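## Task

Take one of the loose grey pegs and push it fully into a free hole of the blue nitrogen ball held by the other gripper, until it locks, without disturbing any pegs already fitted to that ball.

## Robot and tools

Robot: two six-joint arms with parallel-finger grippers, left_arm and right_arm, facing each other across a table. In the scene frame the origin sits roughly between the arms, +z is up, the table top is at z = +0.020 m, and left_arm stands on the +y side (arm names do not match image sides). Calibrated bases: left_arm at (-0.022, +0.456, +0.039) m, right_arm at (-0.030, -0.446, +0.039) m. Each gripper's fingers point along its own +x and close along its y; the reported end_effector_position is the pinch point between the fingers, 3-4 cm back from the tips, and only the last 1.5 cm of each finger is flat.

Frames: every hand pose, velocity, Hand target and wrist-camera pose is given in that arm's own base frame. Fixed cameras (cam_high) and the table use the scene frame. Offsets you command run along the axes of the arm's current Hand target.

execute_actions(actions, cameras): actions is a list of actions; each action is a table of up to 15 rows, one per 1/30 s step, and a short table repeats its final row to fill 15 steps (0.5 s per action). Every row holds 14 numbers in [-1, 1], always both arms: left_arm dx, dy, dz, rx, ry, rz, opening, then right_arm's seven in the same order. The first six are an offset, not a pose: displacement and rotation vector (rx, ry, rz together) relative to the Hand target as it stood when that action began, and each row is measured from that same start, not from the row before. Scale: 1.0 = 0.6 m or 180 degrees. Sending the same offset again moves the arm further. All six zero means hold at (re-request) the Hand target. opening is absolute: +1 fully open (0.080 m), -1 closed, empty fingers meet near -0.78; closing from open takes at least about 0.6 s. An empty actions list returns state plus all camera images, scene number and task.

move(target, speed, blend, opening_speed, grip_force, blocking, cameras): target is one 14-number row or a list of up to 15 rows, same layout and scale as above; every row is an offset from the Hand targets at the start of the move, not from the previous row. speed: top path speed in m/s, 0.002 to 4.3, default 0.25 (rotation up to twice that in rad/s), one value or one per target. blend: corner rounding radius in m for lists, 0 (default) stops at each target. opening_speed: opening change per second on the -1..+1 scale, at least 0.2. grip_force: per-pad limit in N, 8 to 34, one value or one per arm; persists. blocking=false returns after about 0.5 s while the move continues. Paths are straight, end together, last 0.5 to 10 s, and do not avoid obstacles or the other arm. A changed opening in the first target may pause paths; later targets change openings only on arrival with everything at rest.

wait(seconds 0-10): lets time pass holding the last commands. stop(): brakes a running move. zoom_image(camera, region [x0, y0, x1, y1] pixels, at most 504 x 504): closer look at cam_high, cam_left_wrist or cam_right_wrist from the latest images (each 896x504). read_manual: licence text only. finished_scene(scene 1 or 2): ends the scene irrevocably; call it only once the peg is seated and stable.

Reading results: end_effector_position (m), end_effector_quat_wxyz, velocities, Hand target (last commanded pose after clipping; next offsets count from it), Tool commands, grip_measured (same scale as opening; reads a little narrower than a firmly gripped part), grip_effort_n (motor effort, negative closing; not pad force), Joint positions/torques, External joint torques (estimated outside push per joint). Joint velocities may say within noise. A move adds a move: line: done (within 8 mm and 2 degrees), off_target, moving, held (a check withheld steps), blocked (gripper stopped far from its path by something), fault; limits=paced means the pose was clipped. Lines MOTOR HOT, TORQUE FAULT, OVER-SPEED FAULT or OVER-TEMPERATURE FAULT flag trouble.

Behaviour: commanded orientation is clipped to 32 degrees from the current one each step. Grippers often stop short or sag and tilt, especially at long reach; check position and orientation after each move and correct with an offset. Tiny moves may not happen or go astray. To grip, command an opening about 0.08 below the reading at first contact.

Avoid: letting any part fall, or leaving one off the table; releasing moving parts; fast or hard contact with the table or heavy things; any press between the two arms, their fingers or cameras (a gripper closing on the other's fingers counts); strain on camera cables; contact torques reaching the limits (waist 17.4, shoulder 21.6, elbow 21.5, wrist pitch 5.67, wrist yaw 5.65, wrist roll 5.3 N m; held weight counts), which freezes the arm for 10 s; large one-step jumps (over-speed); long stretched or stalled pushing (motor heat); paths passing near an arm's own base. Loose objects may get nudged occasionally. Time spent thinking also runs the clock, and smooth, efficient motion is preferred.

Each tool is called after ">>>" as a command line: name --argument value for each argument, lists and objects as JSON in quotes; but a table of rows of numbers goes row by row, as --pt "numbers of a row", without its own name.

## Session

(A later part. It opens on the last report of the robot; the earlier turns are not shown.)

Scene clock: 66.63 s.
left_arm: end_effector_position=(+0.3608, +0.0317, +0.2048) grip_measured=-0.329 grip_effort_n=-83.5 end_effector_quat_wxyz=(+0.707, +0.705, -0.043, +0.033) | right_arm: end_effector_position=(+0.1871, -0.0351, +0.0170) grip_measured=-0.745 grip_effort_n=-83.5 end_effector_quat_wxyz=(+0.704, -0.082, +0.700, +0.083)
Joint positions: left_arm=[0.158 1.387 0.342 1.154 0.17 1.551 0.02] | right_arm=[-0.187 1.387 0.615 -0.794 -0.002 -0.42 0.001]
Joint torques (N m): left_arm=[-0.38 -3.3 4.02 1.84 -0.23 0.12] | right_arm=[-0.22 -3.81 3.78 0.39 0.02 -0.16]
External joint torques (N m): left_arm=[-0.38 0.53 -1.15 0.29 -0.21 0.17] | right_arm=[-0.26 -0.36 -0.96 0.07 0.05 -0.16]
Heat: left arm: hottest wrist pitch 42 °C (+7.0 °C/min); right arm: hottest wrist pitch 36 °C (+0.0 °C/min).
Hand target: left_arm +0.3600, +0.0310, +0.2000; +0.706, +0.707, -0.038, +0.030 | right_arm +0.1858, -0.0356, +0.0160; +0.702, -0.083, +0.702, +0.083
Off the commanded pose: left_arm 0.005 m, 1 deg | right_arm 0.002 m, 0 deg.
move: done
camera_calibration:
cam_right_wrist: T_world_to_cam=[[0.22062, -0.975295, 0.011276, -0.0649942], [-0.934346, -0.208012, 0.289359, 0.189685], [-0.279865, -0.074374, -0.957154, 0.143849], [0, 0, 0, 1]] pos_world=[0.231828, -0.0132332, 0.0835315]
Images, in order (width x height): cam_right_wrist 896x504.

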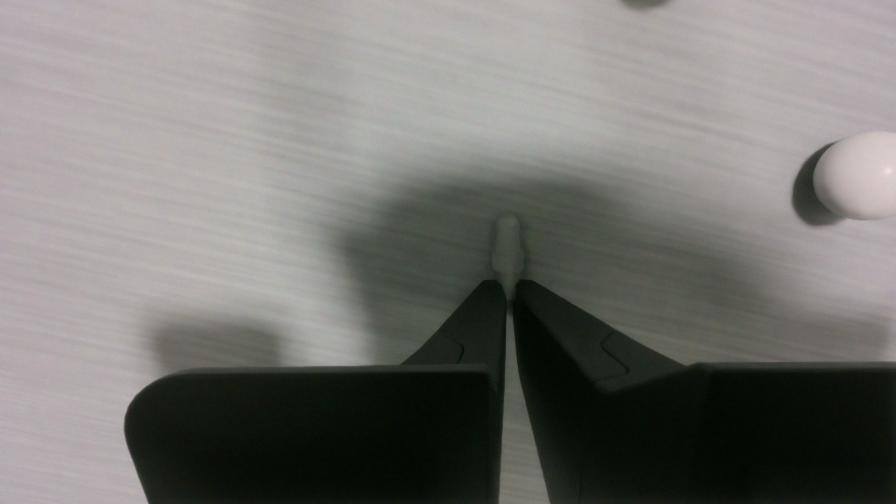

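>>> move --target '[0.139,-0.1692,-0.0017,0,0,0,-0.465,-0.1667,0,0,0,0,0,-0.85]' --cameras '["all"]' --speed 0.15

>>> zoom_image --camera "cam_right_wrist" --region '[400, 200, 620, 360]'

>>> zoom_image --camera "cam_left_wrist" --region '[430, 230, 580, 370]'

Scene clock: 69.97 s.
left_arm: end_effector_position=(+0.4502, +0.0317, +0.1071) grip_measured=-0.329 grip_effort_n=-83.5 end_effector_quat_wxyz=(+0.708, +0.705, -0.031, +0.021) | right_arm: end_effector_position=(+0.1832, -0.0344, +0.1113) grip_measured=-0.745 grip_effort_n=-83.5 end_effector_quat_wxyz=(+0.696, -0.079, +0.709, +0.085)
Joint positions: left_arm=[0.112 2.108 0.617 1.566 0.125 1.558 0.02] | right_arm=[-0.187 1.263 0.921 -1.249 -0.002 -0.42 0.001]
Joint torques (N m): left_arm=[-0.38 -6.63 4.49 1.86 -0.23 0.12] | right_arm=[-0.31 -4.86 6.16 0.21 0.03 -0.19]
External joint torques (N m): left_arm=[-0.36 0.53 1.19 0.26 -0.22 0.17] | right_arm=[-0.29 -1.63 0.76 -0.08 0.05 -0.19]
Heat: left arm: hottest wrist pitch 42 °C (+7.0 °C/min); right arm: hottest wrist pitch 36 °C (+0.0 °C/min).
Hand target: left_arm +0.4528, +0.0311, +0.1072; +0.706, +0.707, -0.038, +0.031 | right_arm +0.1859, -0.0357, +0.1160; +0.702, -0.083, +0.702, +0.083
Off the commanded pose: left_arm 0.003 m, 1 deg | right_arm 0.006 m, 1 deg.
joint sent to its limit (left arm) — joint 4 (wrist pitch), upper limit. The joint targets still meet the commanded pose.
move: done
camera_calibration:
cam_left_wrist: T_world_to_cam=[[0.0951822, 0.0211926, -0.995234, 0.073584], [-0.387516, 0.921698, -0.0174346, 0.167829], [0.916936, 0.387329, 0.0959417, -0.359119], [0, 0, 0, 1]] pos_world=[0.387322, -0.0171497, 0.110614]
cam_right_wrist: T_world_to_cam=[[0.220831, -0.975311, 0.00126831, -0.0633819], [-0.926907, -0.209467, 0.311395, 0.155193], [-0.303441, -0.0699414, -0.95028, 0.236803], [0, 0, 0, 1]] pos_world=[0.229701, -0.0127471, 0.176783]

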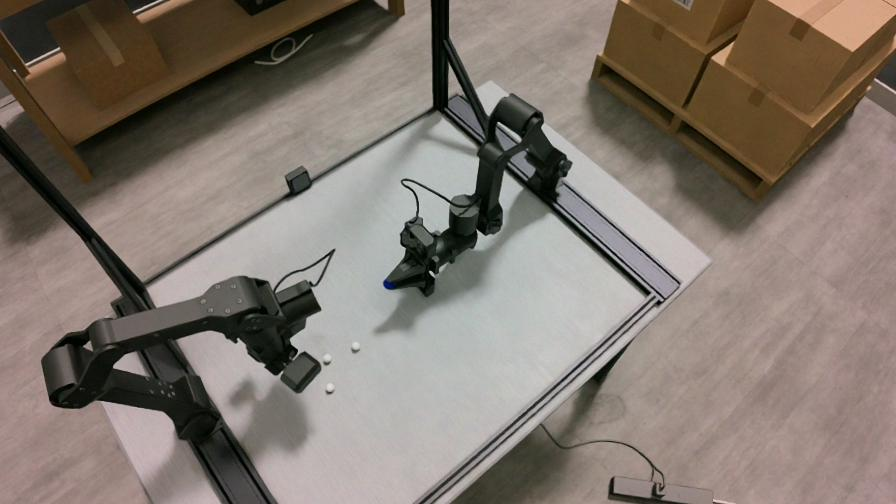

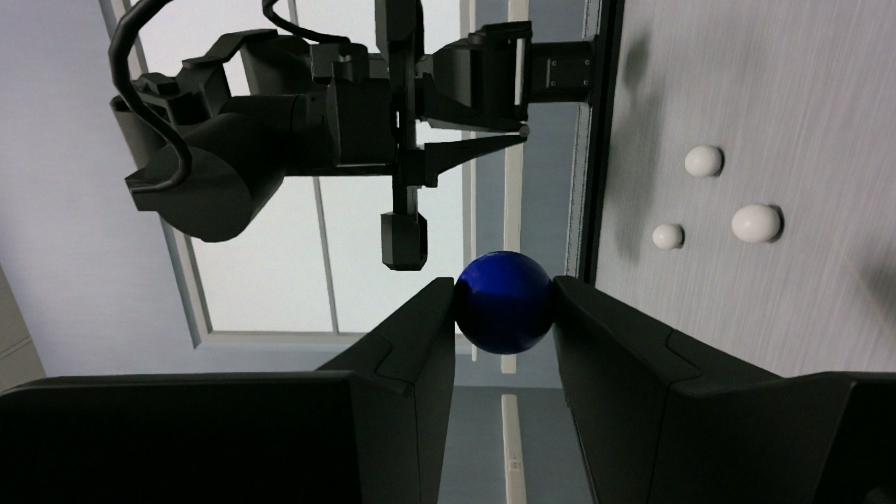

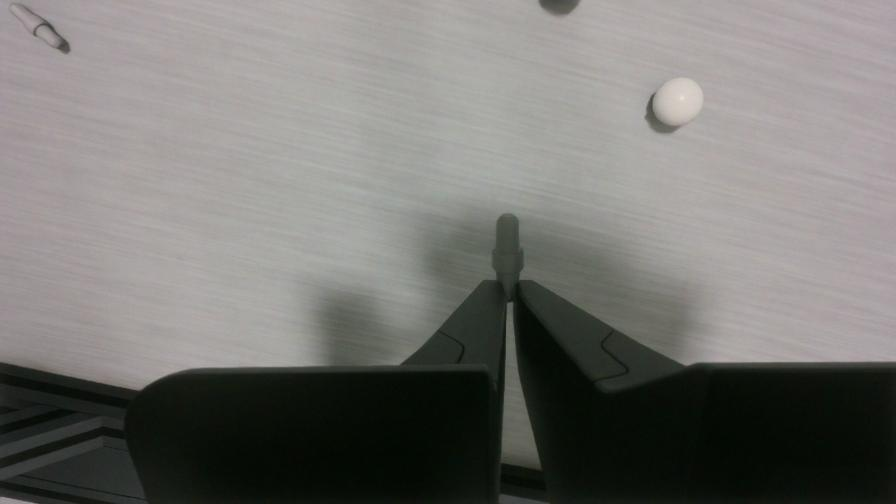

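Scaled by 2.291 from the camera's 896x504 image, which has a finer 1280x720 frame.

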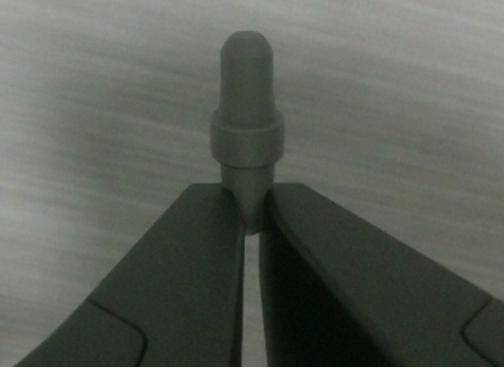

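Scaled by 3.360 from the camera's 896x504 image, which has a finer 1280x720 frame.

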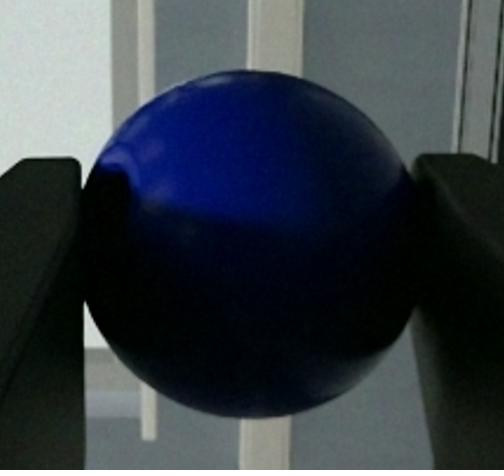

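>>> move --target '[0,0,0,0,0,0,-0.465,-0.0477,-0.0765,0.279,0.076,-0.008,0,-0.85]' --cameras '["all"]' --speed 0.12

>>> zoom_image --camera "cam_right_wrist" --region '[400, 60, 620, 340]'

>>> zoom_image --camera "cam_left_wrist" --region '[400, 160, 620, 380]'

Scene clock: 76.27 s.
left_arm: end_effector_position=(+0.4502, +0.0317, +0.1071) grip_measured=-0.329 grip_effort_n=-83.5 end_effector_quat_wxyz=(+0.708, +0.705, -0.031, +0.021) | right_arm: end_effector_position=(+0.3562, -0.0421, +0.1453) grip_measured=-0.745 grip_effort_n=-83.5 end_effector_quat_wxyz=(+0.716, +0.000, +0.698, +0.000)
Joint positions: left_arm=[0.112 2.108 0.617 1.566 0.125 1.558 0.02] | right_arm=[-0.119 1.883 1.678 -1.34 -0.003 -0.119 0.001]
Joint torques (N m): left_arm=[-0.37 -6.63 4.49 1.86 -0.22 0.12] | right_arm=[0.02 -7.05 6.3 0.32 -0.11 0.2]
External joint torques (N m): left_arm=[-0.34 0.4 1.23 0.29 -0.22 0.17] | right_arm=[0.03 0.7 0.77 -0.06 -0.11 0.2]
Heat: left arm: hottest wrist pitch 41 °C (+5.1 °C/min); right arm: hottest wrist pitch 35 °C (-1.0 °C/min).
Hand target: left_arm +0.4528, +0.0311, +0.1072; +0.706, +0.707, -0.038, +0.031 | right_arm +0.3594, -0.0412, +0.1447; +0.716, +0.002, +0.698, +0.000
Off the commanded pose: left_arm 0.003 m, 1 deg | right_arm 0.003 m, 0 deg.
joint sent to its limit (left arm) — joint 4 (wrist pitch), upper limit. The joint targets still meet the commanded pose.
move: done
camera_calibration:
cam_left_wrist: T_world_to_cam=[[0.0951822, 0.0211926, -0.995234, 0.073584], [-0.387516, 0.921698, -0.0174346, 0.167829], [0.916936, 0.387329, 0.0959417, -0.359119], [0, 0, 0, 1]] pos_world=[0.387322, -0.0171497, 0.110614]
cam_right_wrist: T_world_to_cam=[[-0.0112057, -0.999875, 0.0111516, -0.0289464], [-0.962683, 0.0138033, 0.270278, 0.331263], [-0.270398, -0.00770677, -0.962718, 0.313702], [0, 0, 0, 1]] pos_world=[0.403401, -0.0310976, 0.212796]

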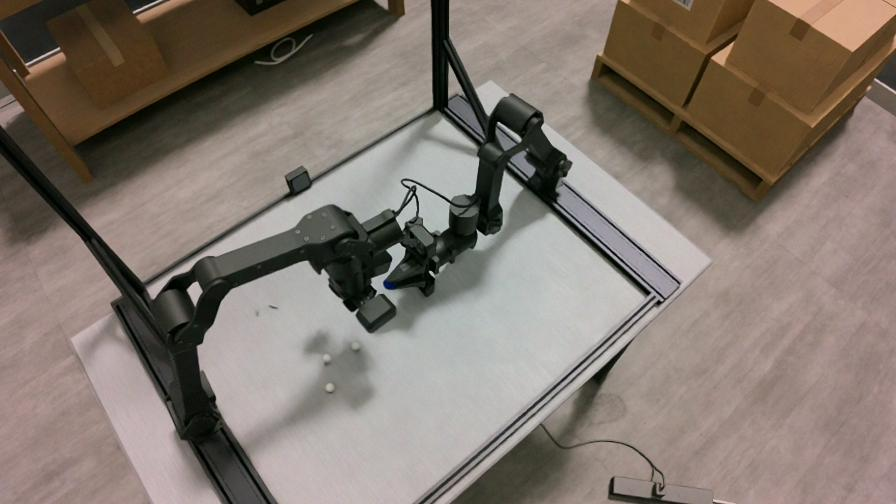

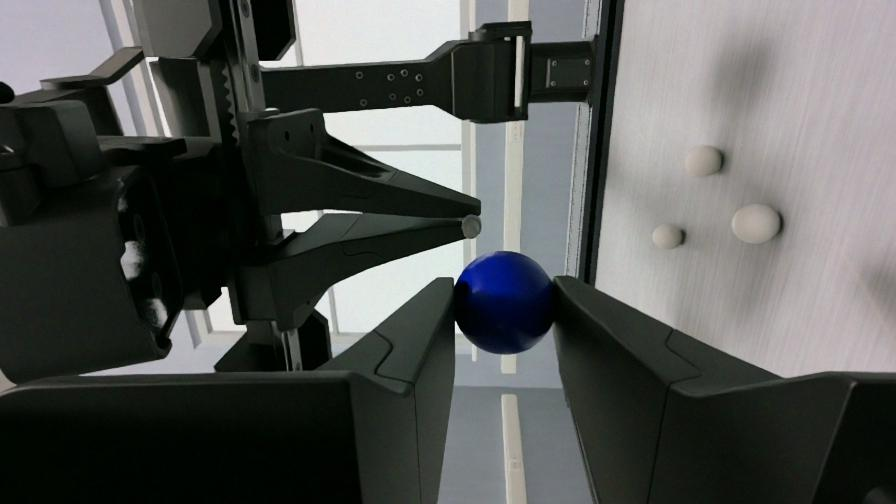

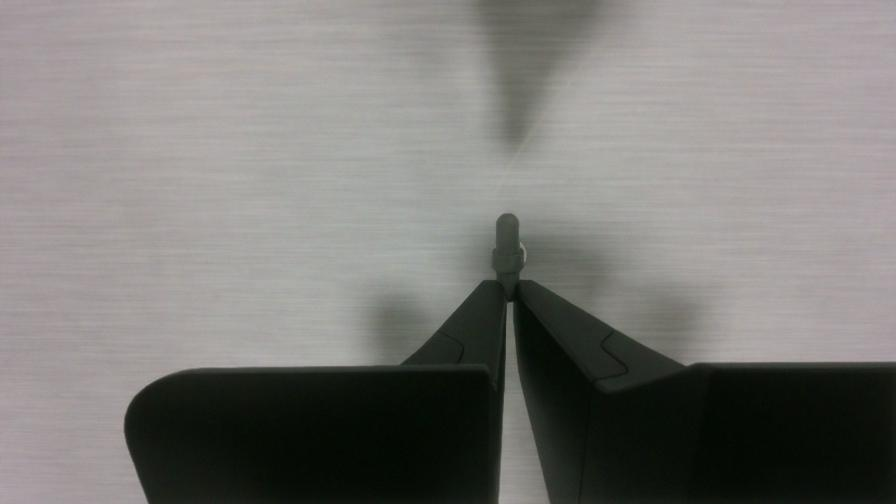

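Scaled by 1.800 from the camera's 896x504 image, which has a finer 1280x720 frame.

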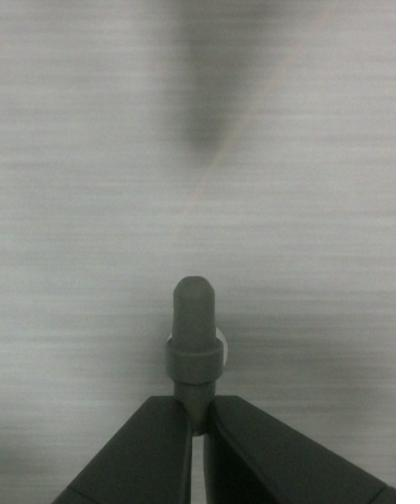

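Scaled by 2.291 from the camera's 896x504 image, which has a finer 1280x720 frame.

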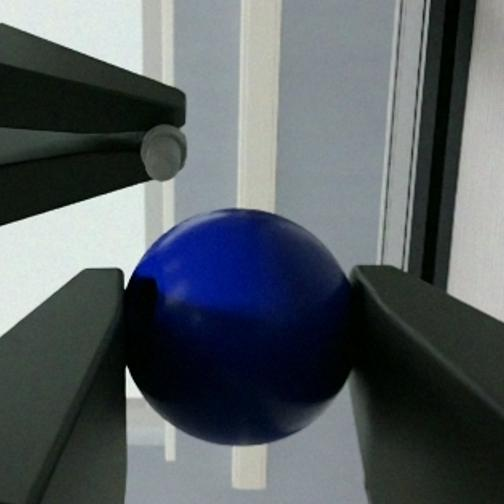

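>>> move --target '[0,0,0,0,0,0,-0.465,0.0167,0.0033,0.055,0,0,0,-0.85]' --cameras '["all"]' --speed 0.08

>>> zoom_image --camera "cam_right_wrist" --region '[400, 0, 620, 340]'

>>> zoom_image --camera "cam_left_wrist" --region '[400, 160, 620, 380]'

Scene clock: 79.37 s.
left_arm: end_effector_position=(+0.4502, +0.0317, +0.1071) grip_measured=-0.329 grip_effort_n=-83.5 end_effector_quat_wxyz=(+0.708, +0.705, -0.031, +0.021) | right_arm: end_effector_position=(+0.3895, -0.0402, +0.1369) grip_measured=-0.745 grip_effort_n=-83.5 end_effector_quat_wxyz=(+0.716, +0.000, +0.698, +0.000)
Joint positions: left_arm=[0.112 2.108 0.617 1.566 0.125 1.558 0.02] | right_arm=[-0.104 2.018 1.831 -1.358 -0.003 -0.104 0.001]
Joint torques (N m): left_arm=[-0.37 -6.62 4.47 1.87 -0.22 0.12] | right_arm=[0.21 -7.76 6.29 0.33 -0.1 0.2]
External joint torques (N m): left_arm=[-0.38 0.48 1.18 0.28 -0.2 0.17] | right_arm=[0.27 0.84 0.82 -0.04 -0.1 0.19]
Heat: left arm: hottest wrist pitch 41 °C (+4.0 °C/min); right arm: hottest wrist pitch 35 °C (-1.0 °C/min).
Hand target: left_arm +0.4528, +0.0311, +0.1072; +0.706, +0.707, -0.038, +0.031 | right_arm +0.3926, -0.0393, +0.1355; +0.716, +0.002, +0.698, +0.000
Off the commanded pose: left_arm 0.003 m, 1 deg | right_arm 0.004 m, 0 deg.
joint sent to its limit (left arm) — joint 4 (wrist pitch), upper limit. The joint targets still meet the commanded pose.
move: done
camera_calibration:
cam_left_wrist: T_world_to_cam=[[0.0951822, 0.0211926, -0.995234, 0.073584], [-0.387516, 0.921698, -0.0174346, 0.167829], [0.916936, 0.387329, 0.0959417, -0.359119], [0, 0, 0, 1]] pos_world=[0.387322, -0.0171497, 0.110614]
cam_right_wrist: T_world_to_cam=[[-0.0107766, -0.999883, 0.010877, -0.0268118], [-0.962899, 0.0133101, 0.269532, 0.365892], [-0.269645, -0.00756885, -0.96293, 0.314377], [0, 0, 0, 1]] pos_world=[0.436799, -0.0292992, 0.204395]

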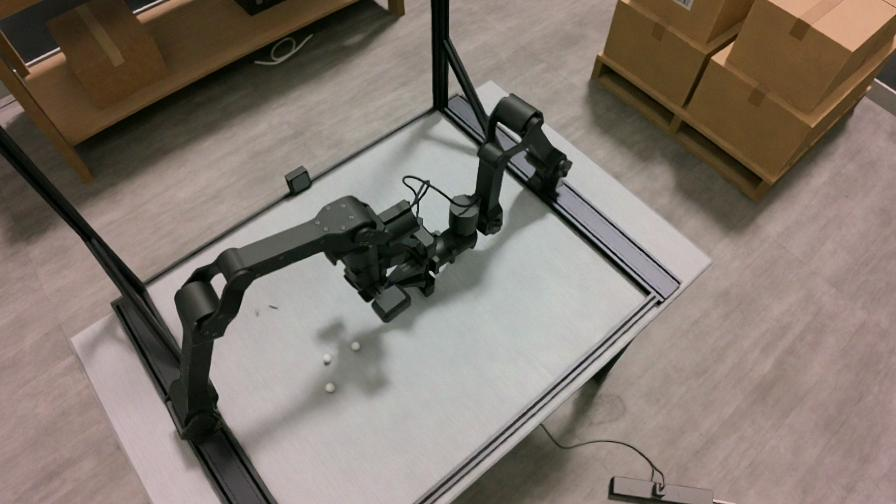

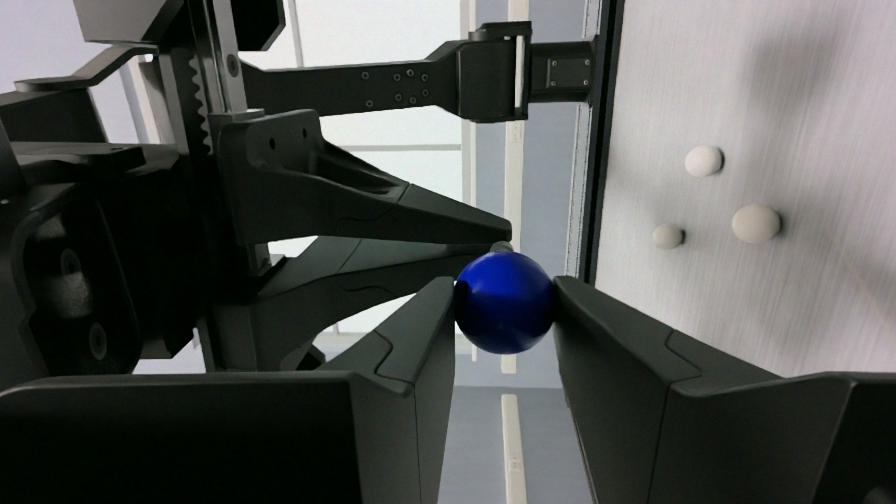

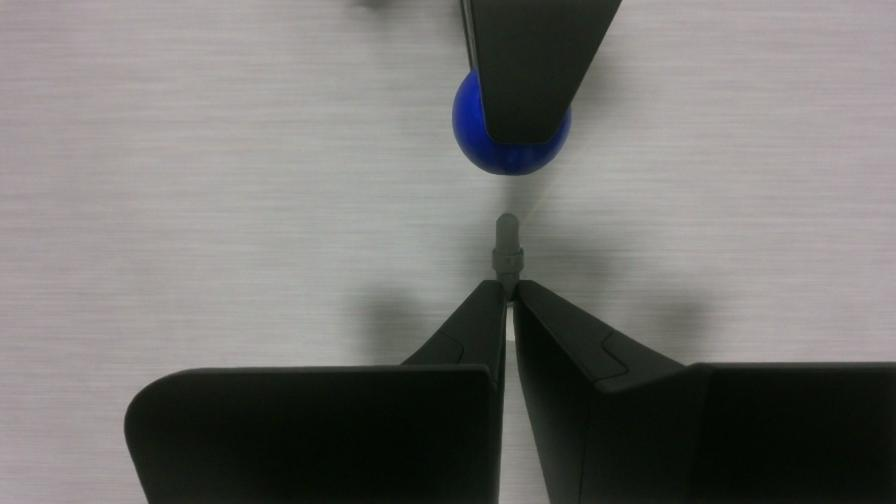

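Scaled by 1.482 from the camera's 896x504 image, which has a finer 1280x720 frame.

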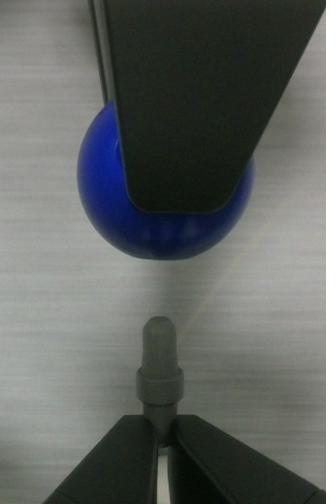

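Scaled by 2.291 from the camera's 896x504 image, which has a finer 1280x720 frame.

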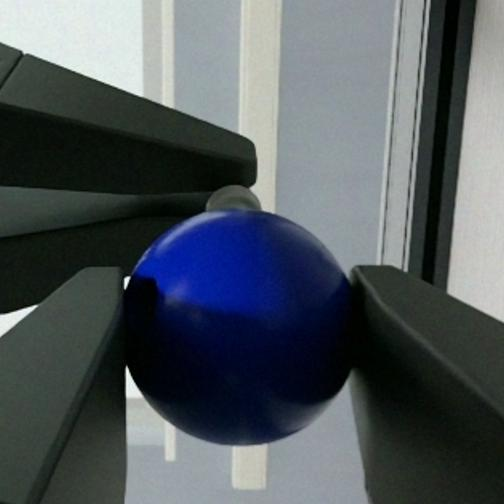

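>>> zoom_image --camera "cam_right_wrist" --region '[430, 50, 590, 210]'

>>> zoom_image --camera "cam_right_wrist" --region '[450, 200, 566, 316]'

>>> zoom_image --camera "cam_left_wrist" --region '[430, 220, 580, 370]'

Scaled by 3.150 from the camera's 896x504 image, which has a finer 1280x720 frame.

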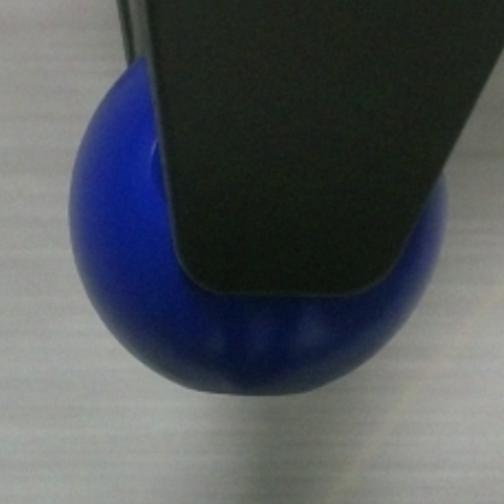

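Scaled by 4.345 from the camera's 896x504 image, which has a finer 1280x720 frame.

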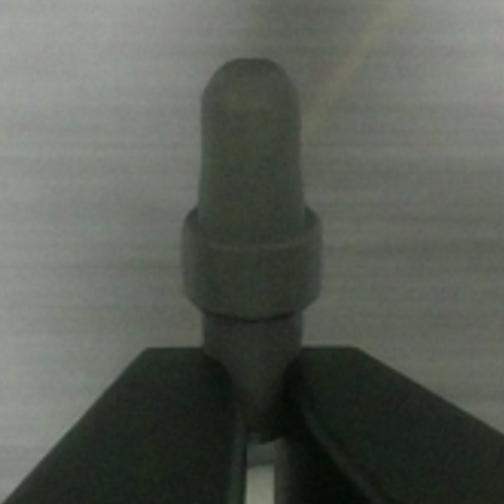

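Scaled by 3.360 from the camera's 896x504 image, which has a finer 1280x720 frame.

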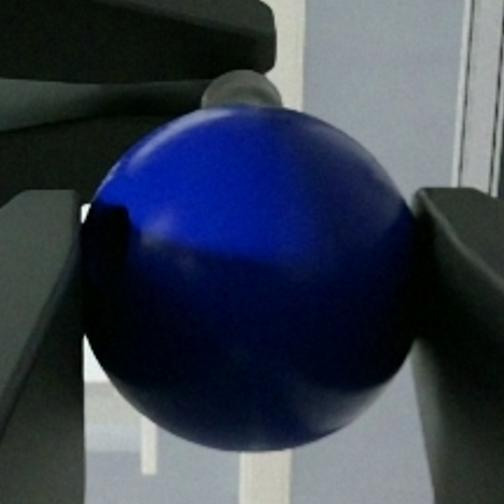

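>>> zoom_image --camera "cam_high" --region '[330, 230, 450, 340]'

Scaled by 4.200 from the camera's 896x504 image, which has a finer 1280x720 frame.

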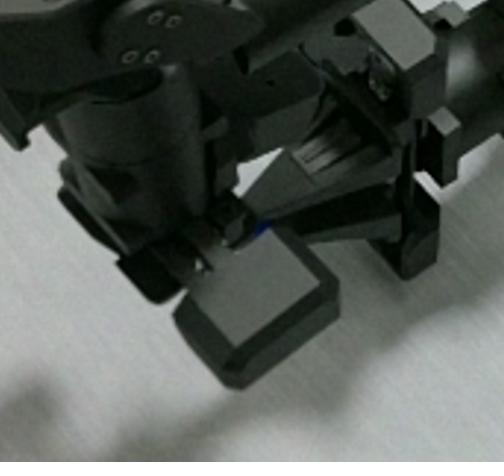

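>>> move --target '[0,0,0,0,0,0,-0.465,-0.0012,0.0021,0.0067,0.01556,0.0144,0,-0.85]' --cameras '["cam_left_wrist","cam_right_wrist"]' --speed 0.05

>>> zoom_image --camera "cam_right_wrist" --region '[430, 60, 590, 220]'

>>> zoom_image --camera "cam_right_wrist" --region '[450, 170, 566, 286]'

>>> zoom_image --camera "cam_left_wrist" --region '[430, 220, 580, 370]'

Scene clock: 97.57 s.
left_arm: end_effector_position=(+0.4502, +0.0317, +0.1071) grip_measured=-0.329 grip_effort_n=-83.5 end_effector_quat_wxyz=(+0.708, +0.705, -0.031, +0.021) | right_arm: end_effector_position=(+0.3937, -0.0387, +0.1381) grip_measured=-0.745 grip_effort_n=-83.5 end_effector_quat_wxyz=(+0.700, +0.019, +0.713, -0.016)
Joint positions: left_arm=[0.112 2.108 0.617 1.566 0.125 1.558 0.02] | right_arm=[-0.099 2.079 1.926 -1.437 -0.003 -0.05 0.001]
Joint torques (N m): left_arm=[-0.36 -6.62 4.48 1.86 -0.22 0.12] | right_arm=[0.29 -8.1 6.23 0.25 0.03 0.2]
External joint torques (N m): left_arm=[-0.38 0.51 1.17 0.26 -0.21 0.17] | right_arm=[0.29 0.87 0.8 -0.05 0.03 0.2]
Heat: left arm: hottest wrist pitch 40 °C (+1.0 °C/min); right arm: hottest shoulder 35 °C (+5.0 °C/min).
Hand target: left_arm +0.4528, +0.0311, +0.1072; +0.706, +0.707, -0.038, +0.031 | right_arm +0.3966, -0.0380, +0.1363; +0.700, +0.020, +0.714, -0.017
Off the commanded pose: left_arm 0.003 m, 1 deg | right_arm 0.003 m, 0 deg.
joint sent to its limit (left arm) — joint 4 (wrist pitch), upper limit. The joint targets still meet the commanded pose.
move: done
camera_calibration:
cam_left_wrist: T_world_to_cam=[[0.0951822, 0.0211926, -0.995234, 0.073584], [-0.387516, 0.921698, -0.0174346, 0.167829], [0.916936, 0.387329, 0.0959417, -0.359119], [0, 0, 0, 1]] pos_world=[0.387322, -0.0171497, 0.110614]
cam_right_wrist: T_world_to_cam=[[-0.0595187, -0.998197, 0.00770849, -0.00549332], [-0.948299, 0.0589517, 0.311854, 0.359753], [-0.311746, 0.0112512, -0.950099, 0.332201], [0, 0, 0, 1]] pos_world=[0.444389, -0.0304291, 0.203476]
Images, in order (width x height): cam_left_wrist 896x504, cam_right_wrist 896x504.

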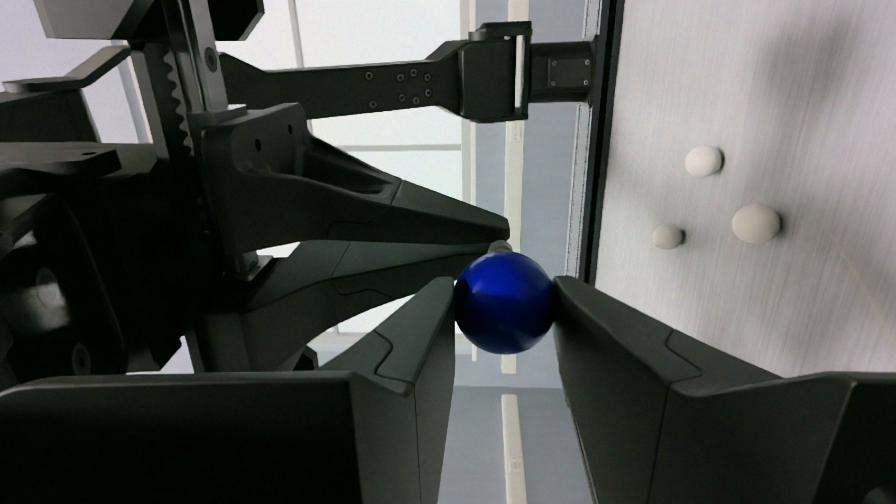

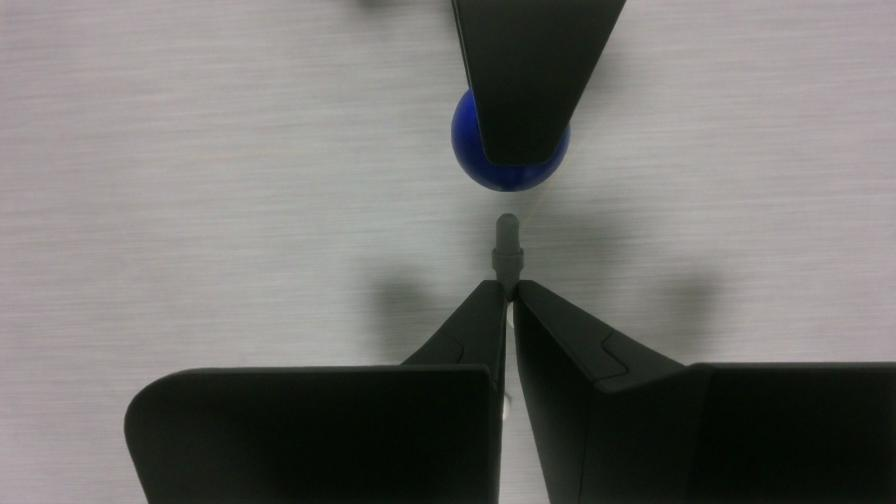

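Scaled by 3.150 from the camera's 896x504 image, which has a finer 1280x720 frame.

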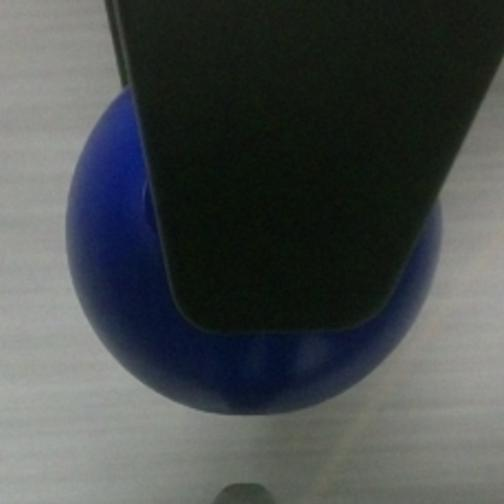

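Scaled by 4.345 from the camera's 896x504 image, which has a finer 1280x720 frame.

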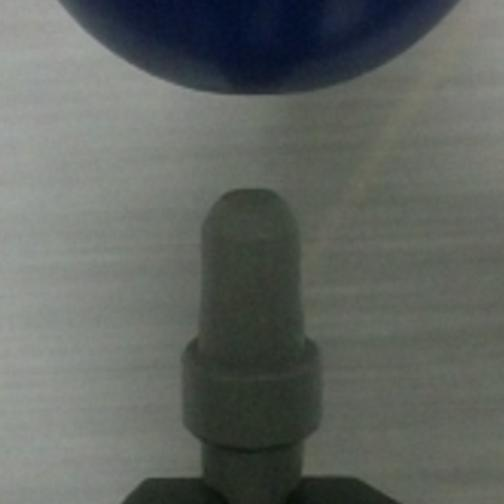

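Scaled by 3.360 from the camera's 896x504 image, which has a finer 1280x720 frame.

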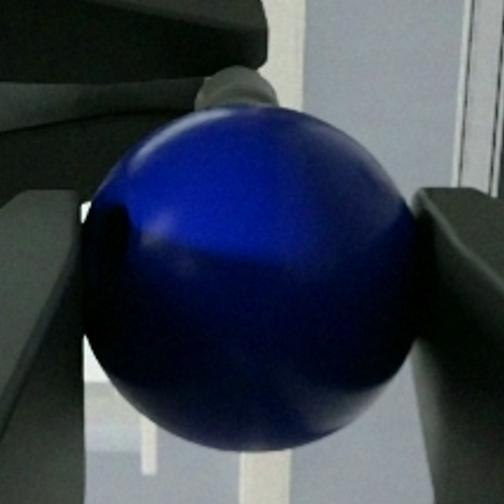

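>>> move --target '[0,0,0,0,0,0,-0.465,0.0010,-0.0006,0.0042,0,0,0,-0.85]' --cameras '["cam_left_wrist","cam_right_wrist"]' --speed 0.04

>>> zoom_image --camera "cam_right_wrist" --region '[450, 170, 566, 286]'

>>> zoom_image --camera "cam_left_wrist" --region '[430, 220, 580, 370]'

Scene clock: 99.90 s.
left_arm: end_effector_position=(+0.4502, +0.0317, +0.1071) grip_measured=-0.329 grip_effort_n=-83.5 end_effector_quat_wxyz=(+0.708, +0.705, -0.031, +0.021) | right_arm: end_effector_position=(+0.3962, -0.0389, +0.1375) grip_measured=-0.745 grip_effort_n=-83.5 end_effector_quat_wxyz=(+0.700, +0.019, +0.713, -0.016)
Joint positions: left_arm=[0.112 2.108 0.617 1.566 0.125 1.558 0.02] | right_arm=[-0.099 2.09 1.941 -1.441 -0.003 -0.05 0.001]
Joint torques (N m): left_arm=[-0.37 -6.61 4.49 1.86 -0.22 0.12] | right_arm=[0.09 -8.06 6.05 0.23 0.03 0.15]
External joint torques (N m): left_arm=[-0.36 0.53 1.15 0.26 -0.22 0.17] | right_arm=[0.1 0.91 0.65 -0.09 0.03 0.15]
Heat: left arm: hottest wrist pitch 40 °C (+1.0 °C/min); right arm: hottest shoulder 35 °C (+5.0 °C/min).
Hand target: left_arm +0.4528, +0.0311, +0.1072; +0.706, +0.707, -0.038, +0.031 | right_arm +0.3991, -0.0385, +0.1357; +0.700, +0.020, +0.714, -0.017
Off the commanded pose: left_arm 0.003 m, 1 deg | right_arm 0.003 m, 0 deg.
joint sent to its limit (left arm) — joint 4 (wrist pitch), upper limit. The joint targets still meet the commanded pose.
move: done
camera_calibration:
cam_left_wrist: T_world_to_cam=[[0.0951822, 0.0211926, -0.995234, 0.073584], [-0.387516, 0.921698, -0.0174346, 0.167829], [0.916936, 0.387329, 0.0959417, -0.359119], [0, 0, 0, 1]] pos_world=[0.387322, -0.0171497, 0.110614]
cam_right_wrist: T_world_to_cam=[[-0.059553, -0.998196, 0.00764099, -0.00561041], [-0.948158, 0.0589582, 0.312283, 0.362179], [-0.31217, 0.0113525, -0.949958, 0.332579], [0, 0, 0, 1]] pos_world=[0.44689, -0.0307293, 0.202877]
Images, in order (width x height): cam_left_wrist 896x504, cam_right_wrist 896x504.

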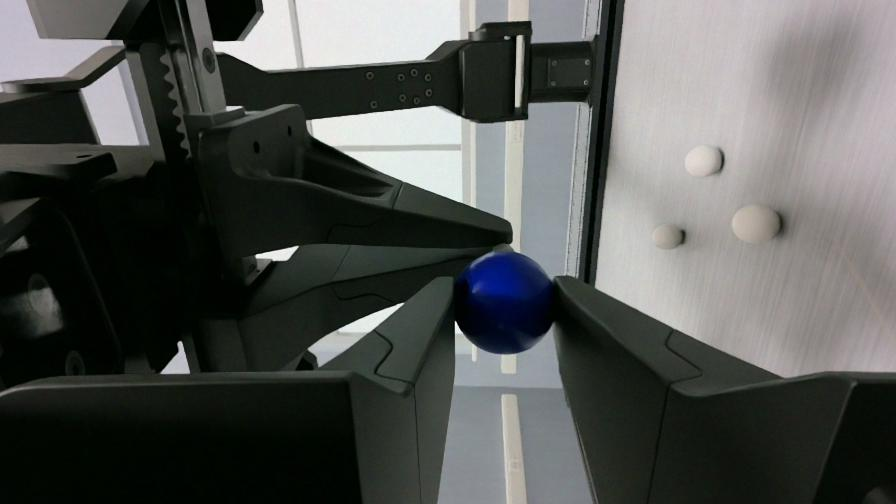

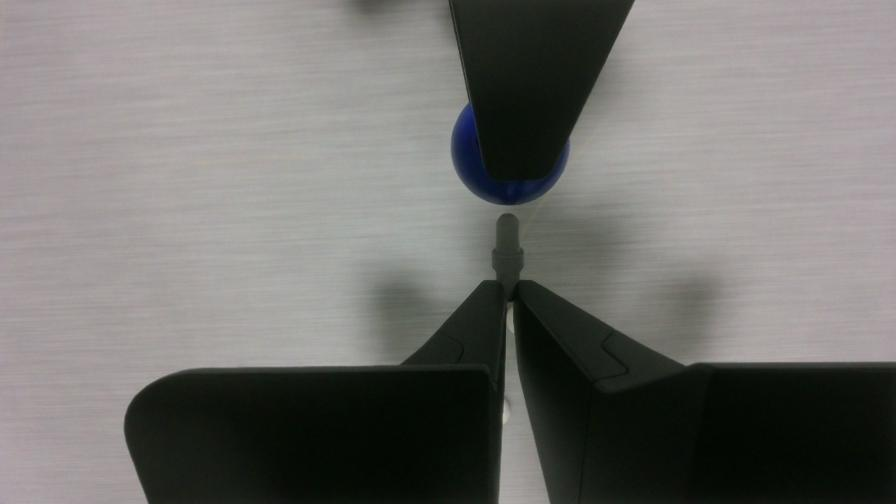

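Scaled by 4.345 from the camera's 896x504 image, which has a finer 1280x720 frame.

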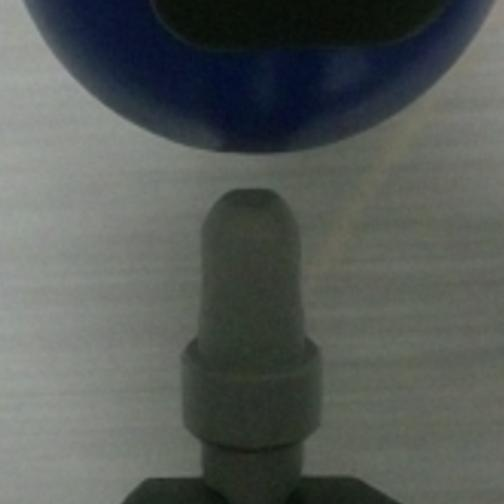

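Scaled by 3.360 from the camera's 896x504 image, which has a finer 1280x720 frame.

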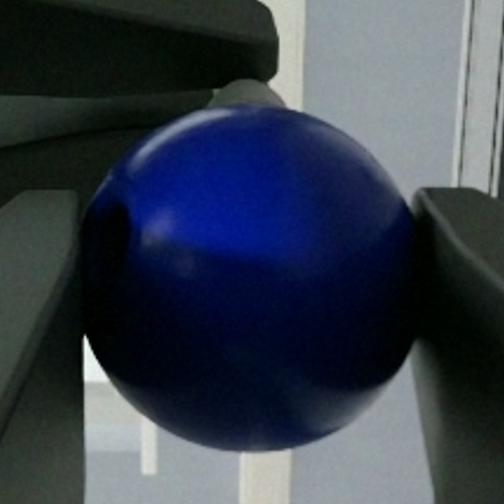

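>>> move --target '[0,0,0,0,0,0,-0.465,0.0,-0.0009,0.0042,0,0,0,-0.85]' --cameras '["cam_left_wrist","cam_right_wrist"]' --speed 0.02

>>> zoom_image --camera "cam_right_wrist" --region '[450, 170, 566, 286]'

>>> zoom_image --camera "cam_left_wrist" --region '[430, 220, 580, 370]'

Scene clock: 101.50 s.
left_arm: end_effector_position=(+0.4502, +0.0317, +0.1071) grip_measured=-0.329 grip_effort_n=-83.5 end_effector_quat_wxyz=(+0.708, +0.705, -0.031, +0.021) | right_arm: end_effector_position=(+0.3987, -0.0392, +0.1374) grip_measured=-0.745 grip_effort_n=-83.5 end_effector_quat_wxyz=(+0.700, +0.019, +0.713, -0.016)
Joint positions: left_arm=[0.112 2.108 0.617 1.566 0.125 1.558 0.02] | right_arm=[-0.099 2.102 1.959 -1.447 -0.003 -0.05 0.001]
Joint torques (N m): left_arm=[-0.37 -6.6 4.47 1.86 -0.22 0.12] | right_arm=[0.04 -8.19 6.15 0.24 0.03 0.14]
External joint torques (N m): left_arm=[-0.36 0.5 1.18 0.27 -0.21 0.17] | right_arm=[0.1 0.81 0.79 -0.06 0.03 0.14]
Heat: left arm: hottest wrist pitch 40 °C (+1.0 °C/min); right arm: hottest shoulder 35 °C (+5.0 °C/min).
Hand target: left_arm +0.4528, +0.0311, +0.1072; +0.706, +0.707, -0.038, +0.031 | right_arm +0.4015, -0.0392, +0.1356; +0.700, +0.020, +0.714, -0.017
Off the commanded pose: left_arm 0.003 m, 1 deg | right_arm 0.003 m, 0 deg.
joint sent to its limit (left arm) — joint 4 (wrist pitch), upper limit. The joint targets still meet the commanded pose.
move: done
camera_calibration:
cam_left_wrist: T_world_to_cam=[[0.0951822, 0.0211926, -0.995234, 0.073584], [-0.387516, 0.921698, -0.0174346, 0.167829], [0.916936, 0.387329, 0.0959417, -0.359119], [0, 0, 0, 1]] pos_world=[0.387322, -0.0171497, 0.110614]
cam_right_wrist: T_world_to_cam=[[-0.059553, -0.998196, 0.00764099, -0.00566116], [-0.948158, 0.0589582, 0.312283, 0.364561], [-0.31217, 0.0113525, -0.949958, 0.333362], [0, 0, 0, 1]] pos_world=[0.44939, -0.0309293, 0.202877]
Images, in order (width x height): cam_left_wrist 896x504, cam_right_wrist 896x504.

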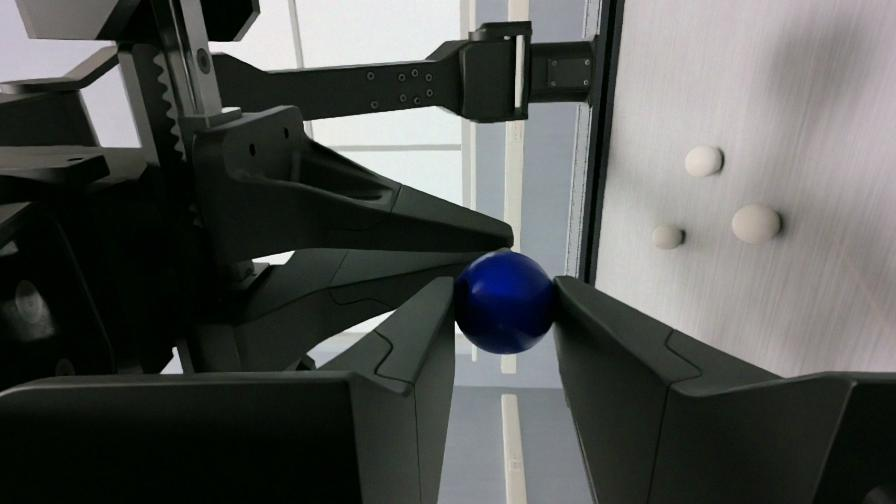

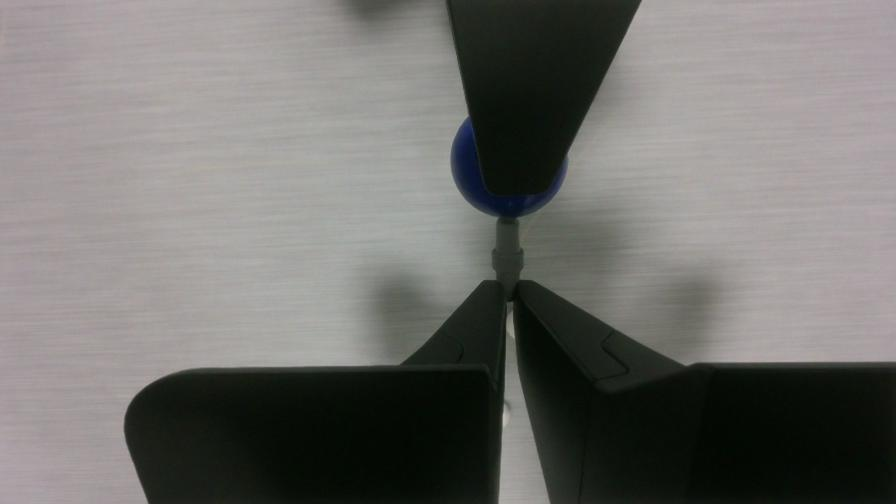

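Scaled by 4.345 from the camera's 896x504 image, which has a finer 1280x720 frame.

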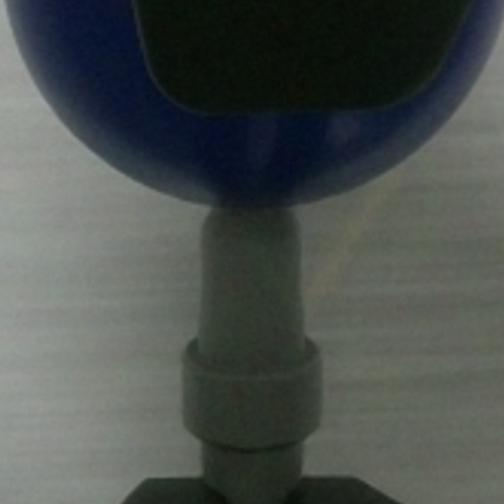

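Scaled by 3.360 from the camera's 896x504 image, which has a finer 1280x720 frame.

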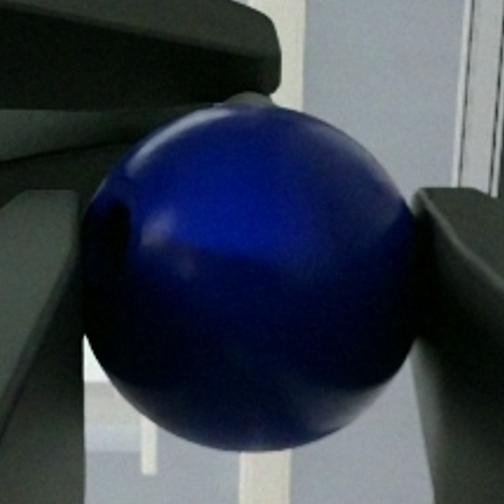

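>>> move --target '[0,0,0,0,0,0,-0.465,0.0,-0.0005,0.0042,0,0,0,-0.85]' --cameras '["cam_left_wrist","cam_right_wrist"]' --speed 0.02

>>> zoom_image --camera "cam_right_wrist" --region '[450, 170, 566, 286]'

>>> zoom_image --camera "cam_left_wrist" --region '[430, 220, 580, 370]'

Scene clock: 102.87 s.
left_arm: end_effector_position=(+0.4502, +0.0318, +0.1068) grip_measured=-0.329 grip_effort_n=-83.5 end_effector_quat_wxyz=(+0.708, +0.705, -0.031, +0.021) | right_arm: end_effector_position=(+0.4003, -0.0393, +0.1372) grip_measured=-0.745 grip_effort_n=-83.5 end_effector_quat_wxyz=(+0.699, +0.019, +0.715, -0.016)
Joint positions: left_arm=[0.112 2.109 0.617 1.566 0.125 1.558 0.02] | right_arm=[-0.099 2.113 1.975 -1.456 -0.003 -0.05 0.001]
Joint torques (N m): left_arm=[-0.37 -6.7 4.48 1.86 -0.22 0.12] | right_arm=[-0.07 -8.2 6.36 0.43 0.01 0.12]
External joint torques (N m): left_arm=[-0.35 0.26 1.25 0.32 -0.22 0.17] | right_arm=[-0.13 0.96 0.95 0.13 0.01 0.12]
Heat: left arm: hottest wrist pitch 40 °C (+1.0 °C/min); right arm: hottest shoulder 35 °C (+5.0 °C/min).
Hand target: left_arm +0.4528, +0.0312, +0.1071; +0.706, +0.707, -0.038, +0.031 | right_arm +0.4041, -0.0396, +0.1355; +0.700, +0.020, +0.714, -0.017
Off the commanded pose: left_arm 0.003 m, 1 deg | right_arm 0.004 m, 0 deg.
joint sent to its limit (left arm) — joint 4 (wrist pitch), upper limit. The joint targets still meet the commanded pose.
move: done
camera_calibration:
cam_left_wrist: T_world_to_cam=[[0.0943957, 0.0210267, -0.995313, 0.0735947], [-0.387917, 0.921532, -0.0173221, 0.167963], [0.916848, 0.387733, 0.0951452, -0.35896], [0, 0, 0, 1]] pos_world=[0.38732, -0.0171495, 0.110313]
cam_right_wrist: T_world_to_cam=[[-0.0595482, -0.998197, 0.00757306, -0.00573848], [-0.94686, 0.0588846, 0.316209, 0.365063], [-0.316085, 0.0116591, -0.948659, 0.334975], [0, 0, 0, 1]] pos_world=[0.451203, -0.0311302, 0.202384]
Images, in order (width x height): cam_left_wrist 896x504, cam_right_wrist 896x504.

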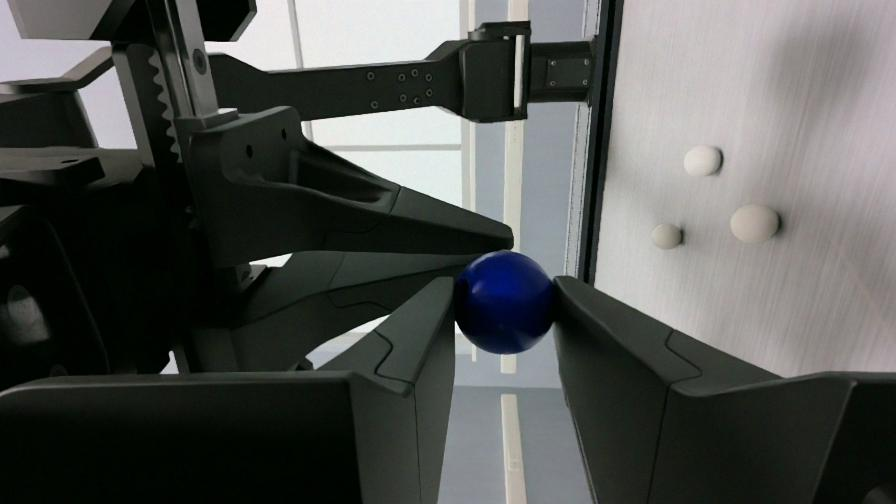

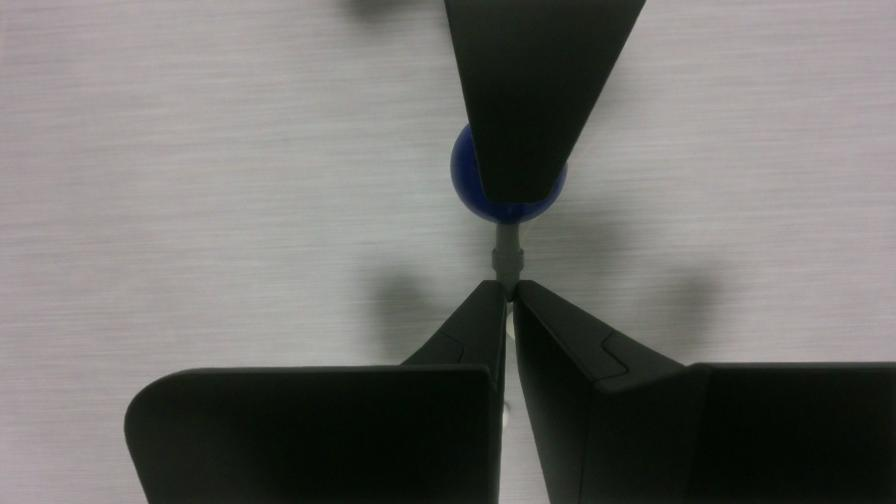

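Scaled by 4.345 from the camera's 896x504 image, which has a finer 1280x720 frame.

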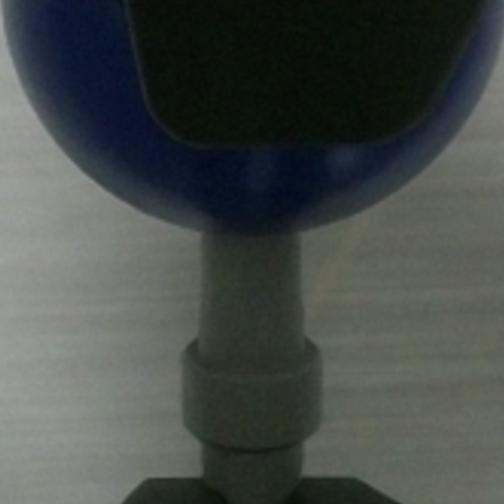

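Scaled by 3.360 from the camera's 896x504 image, which has a finer 1280x720 frame.

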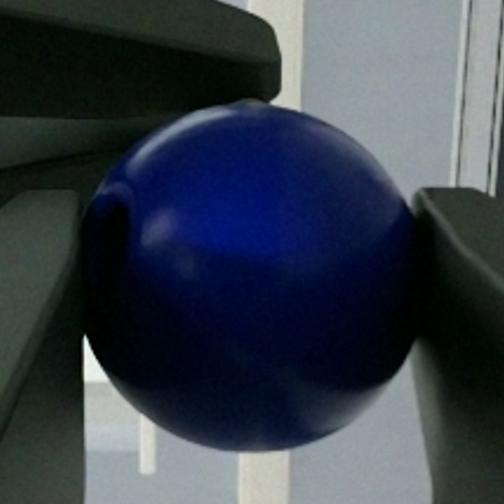

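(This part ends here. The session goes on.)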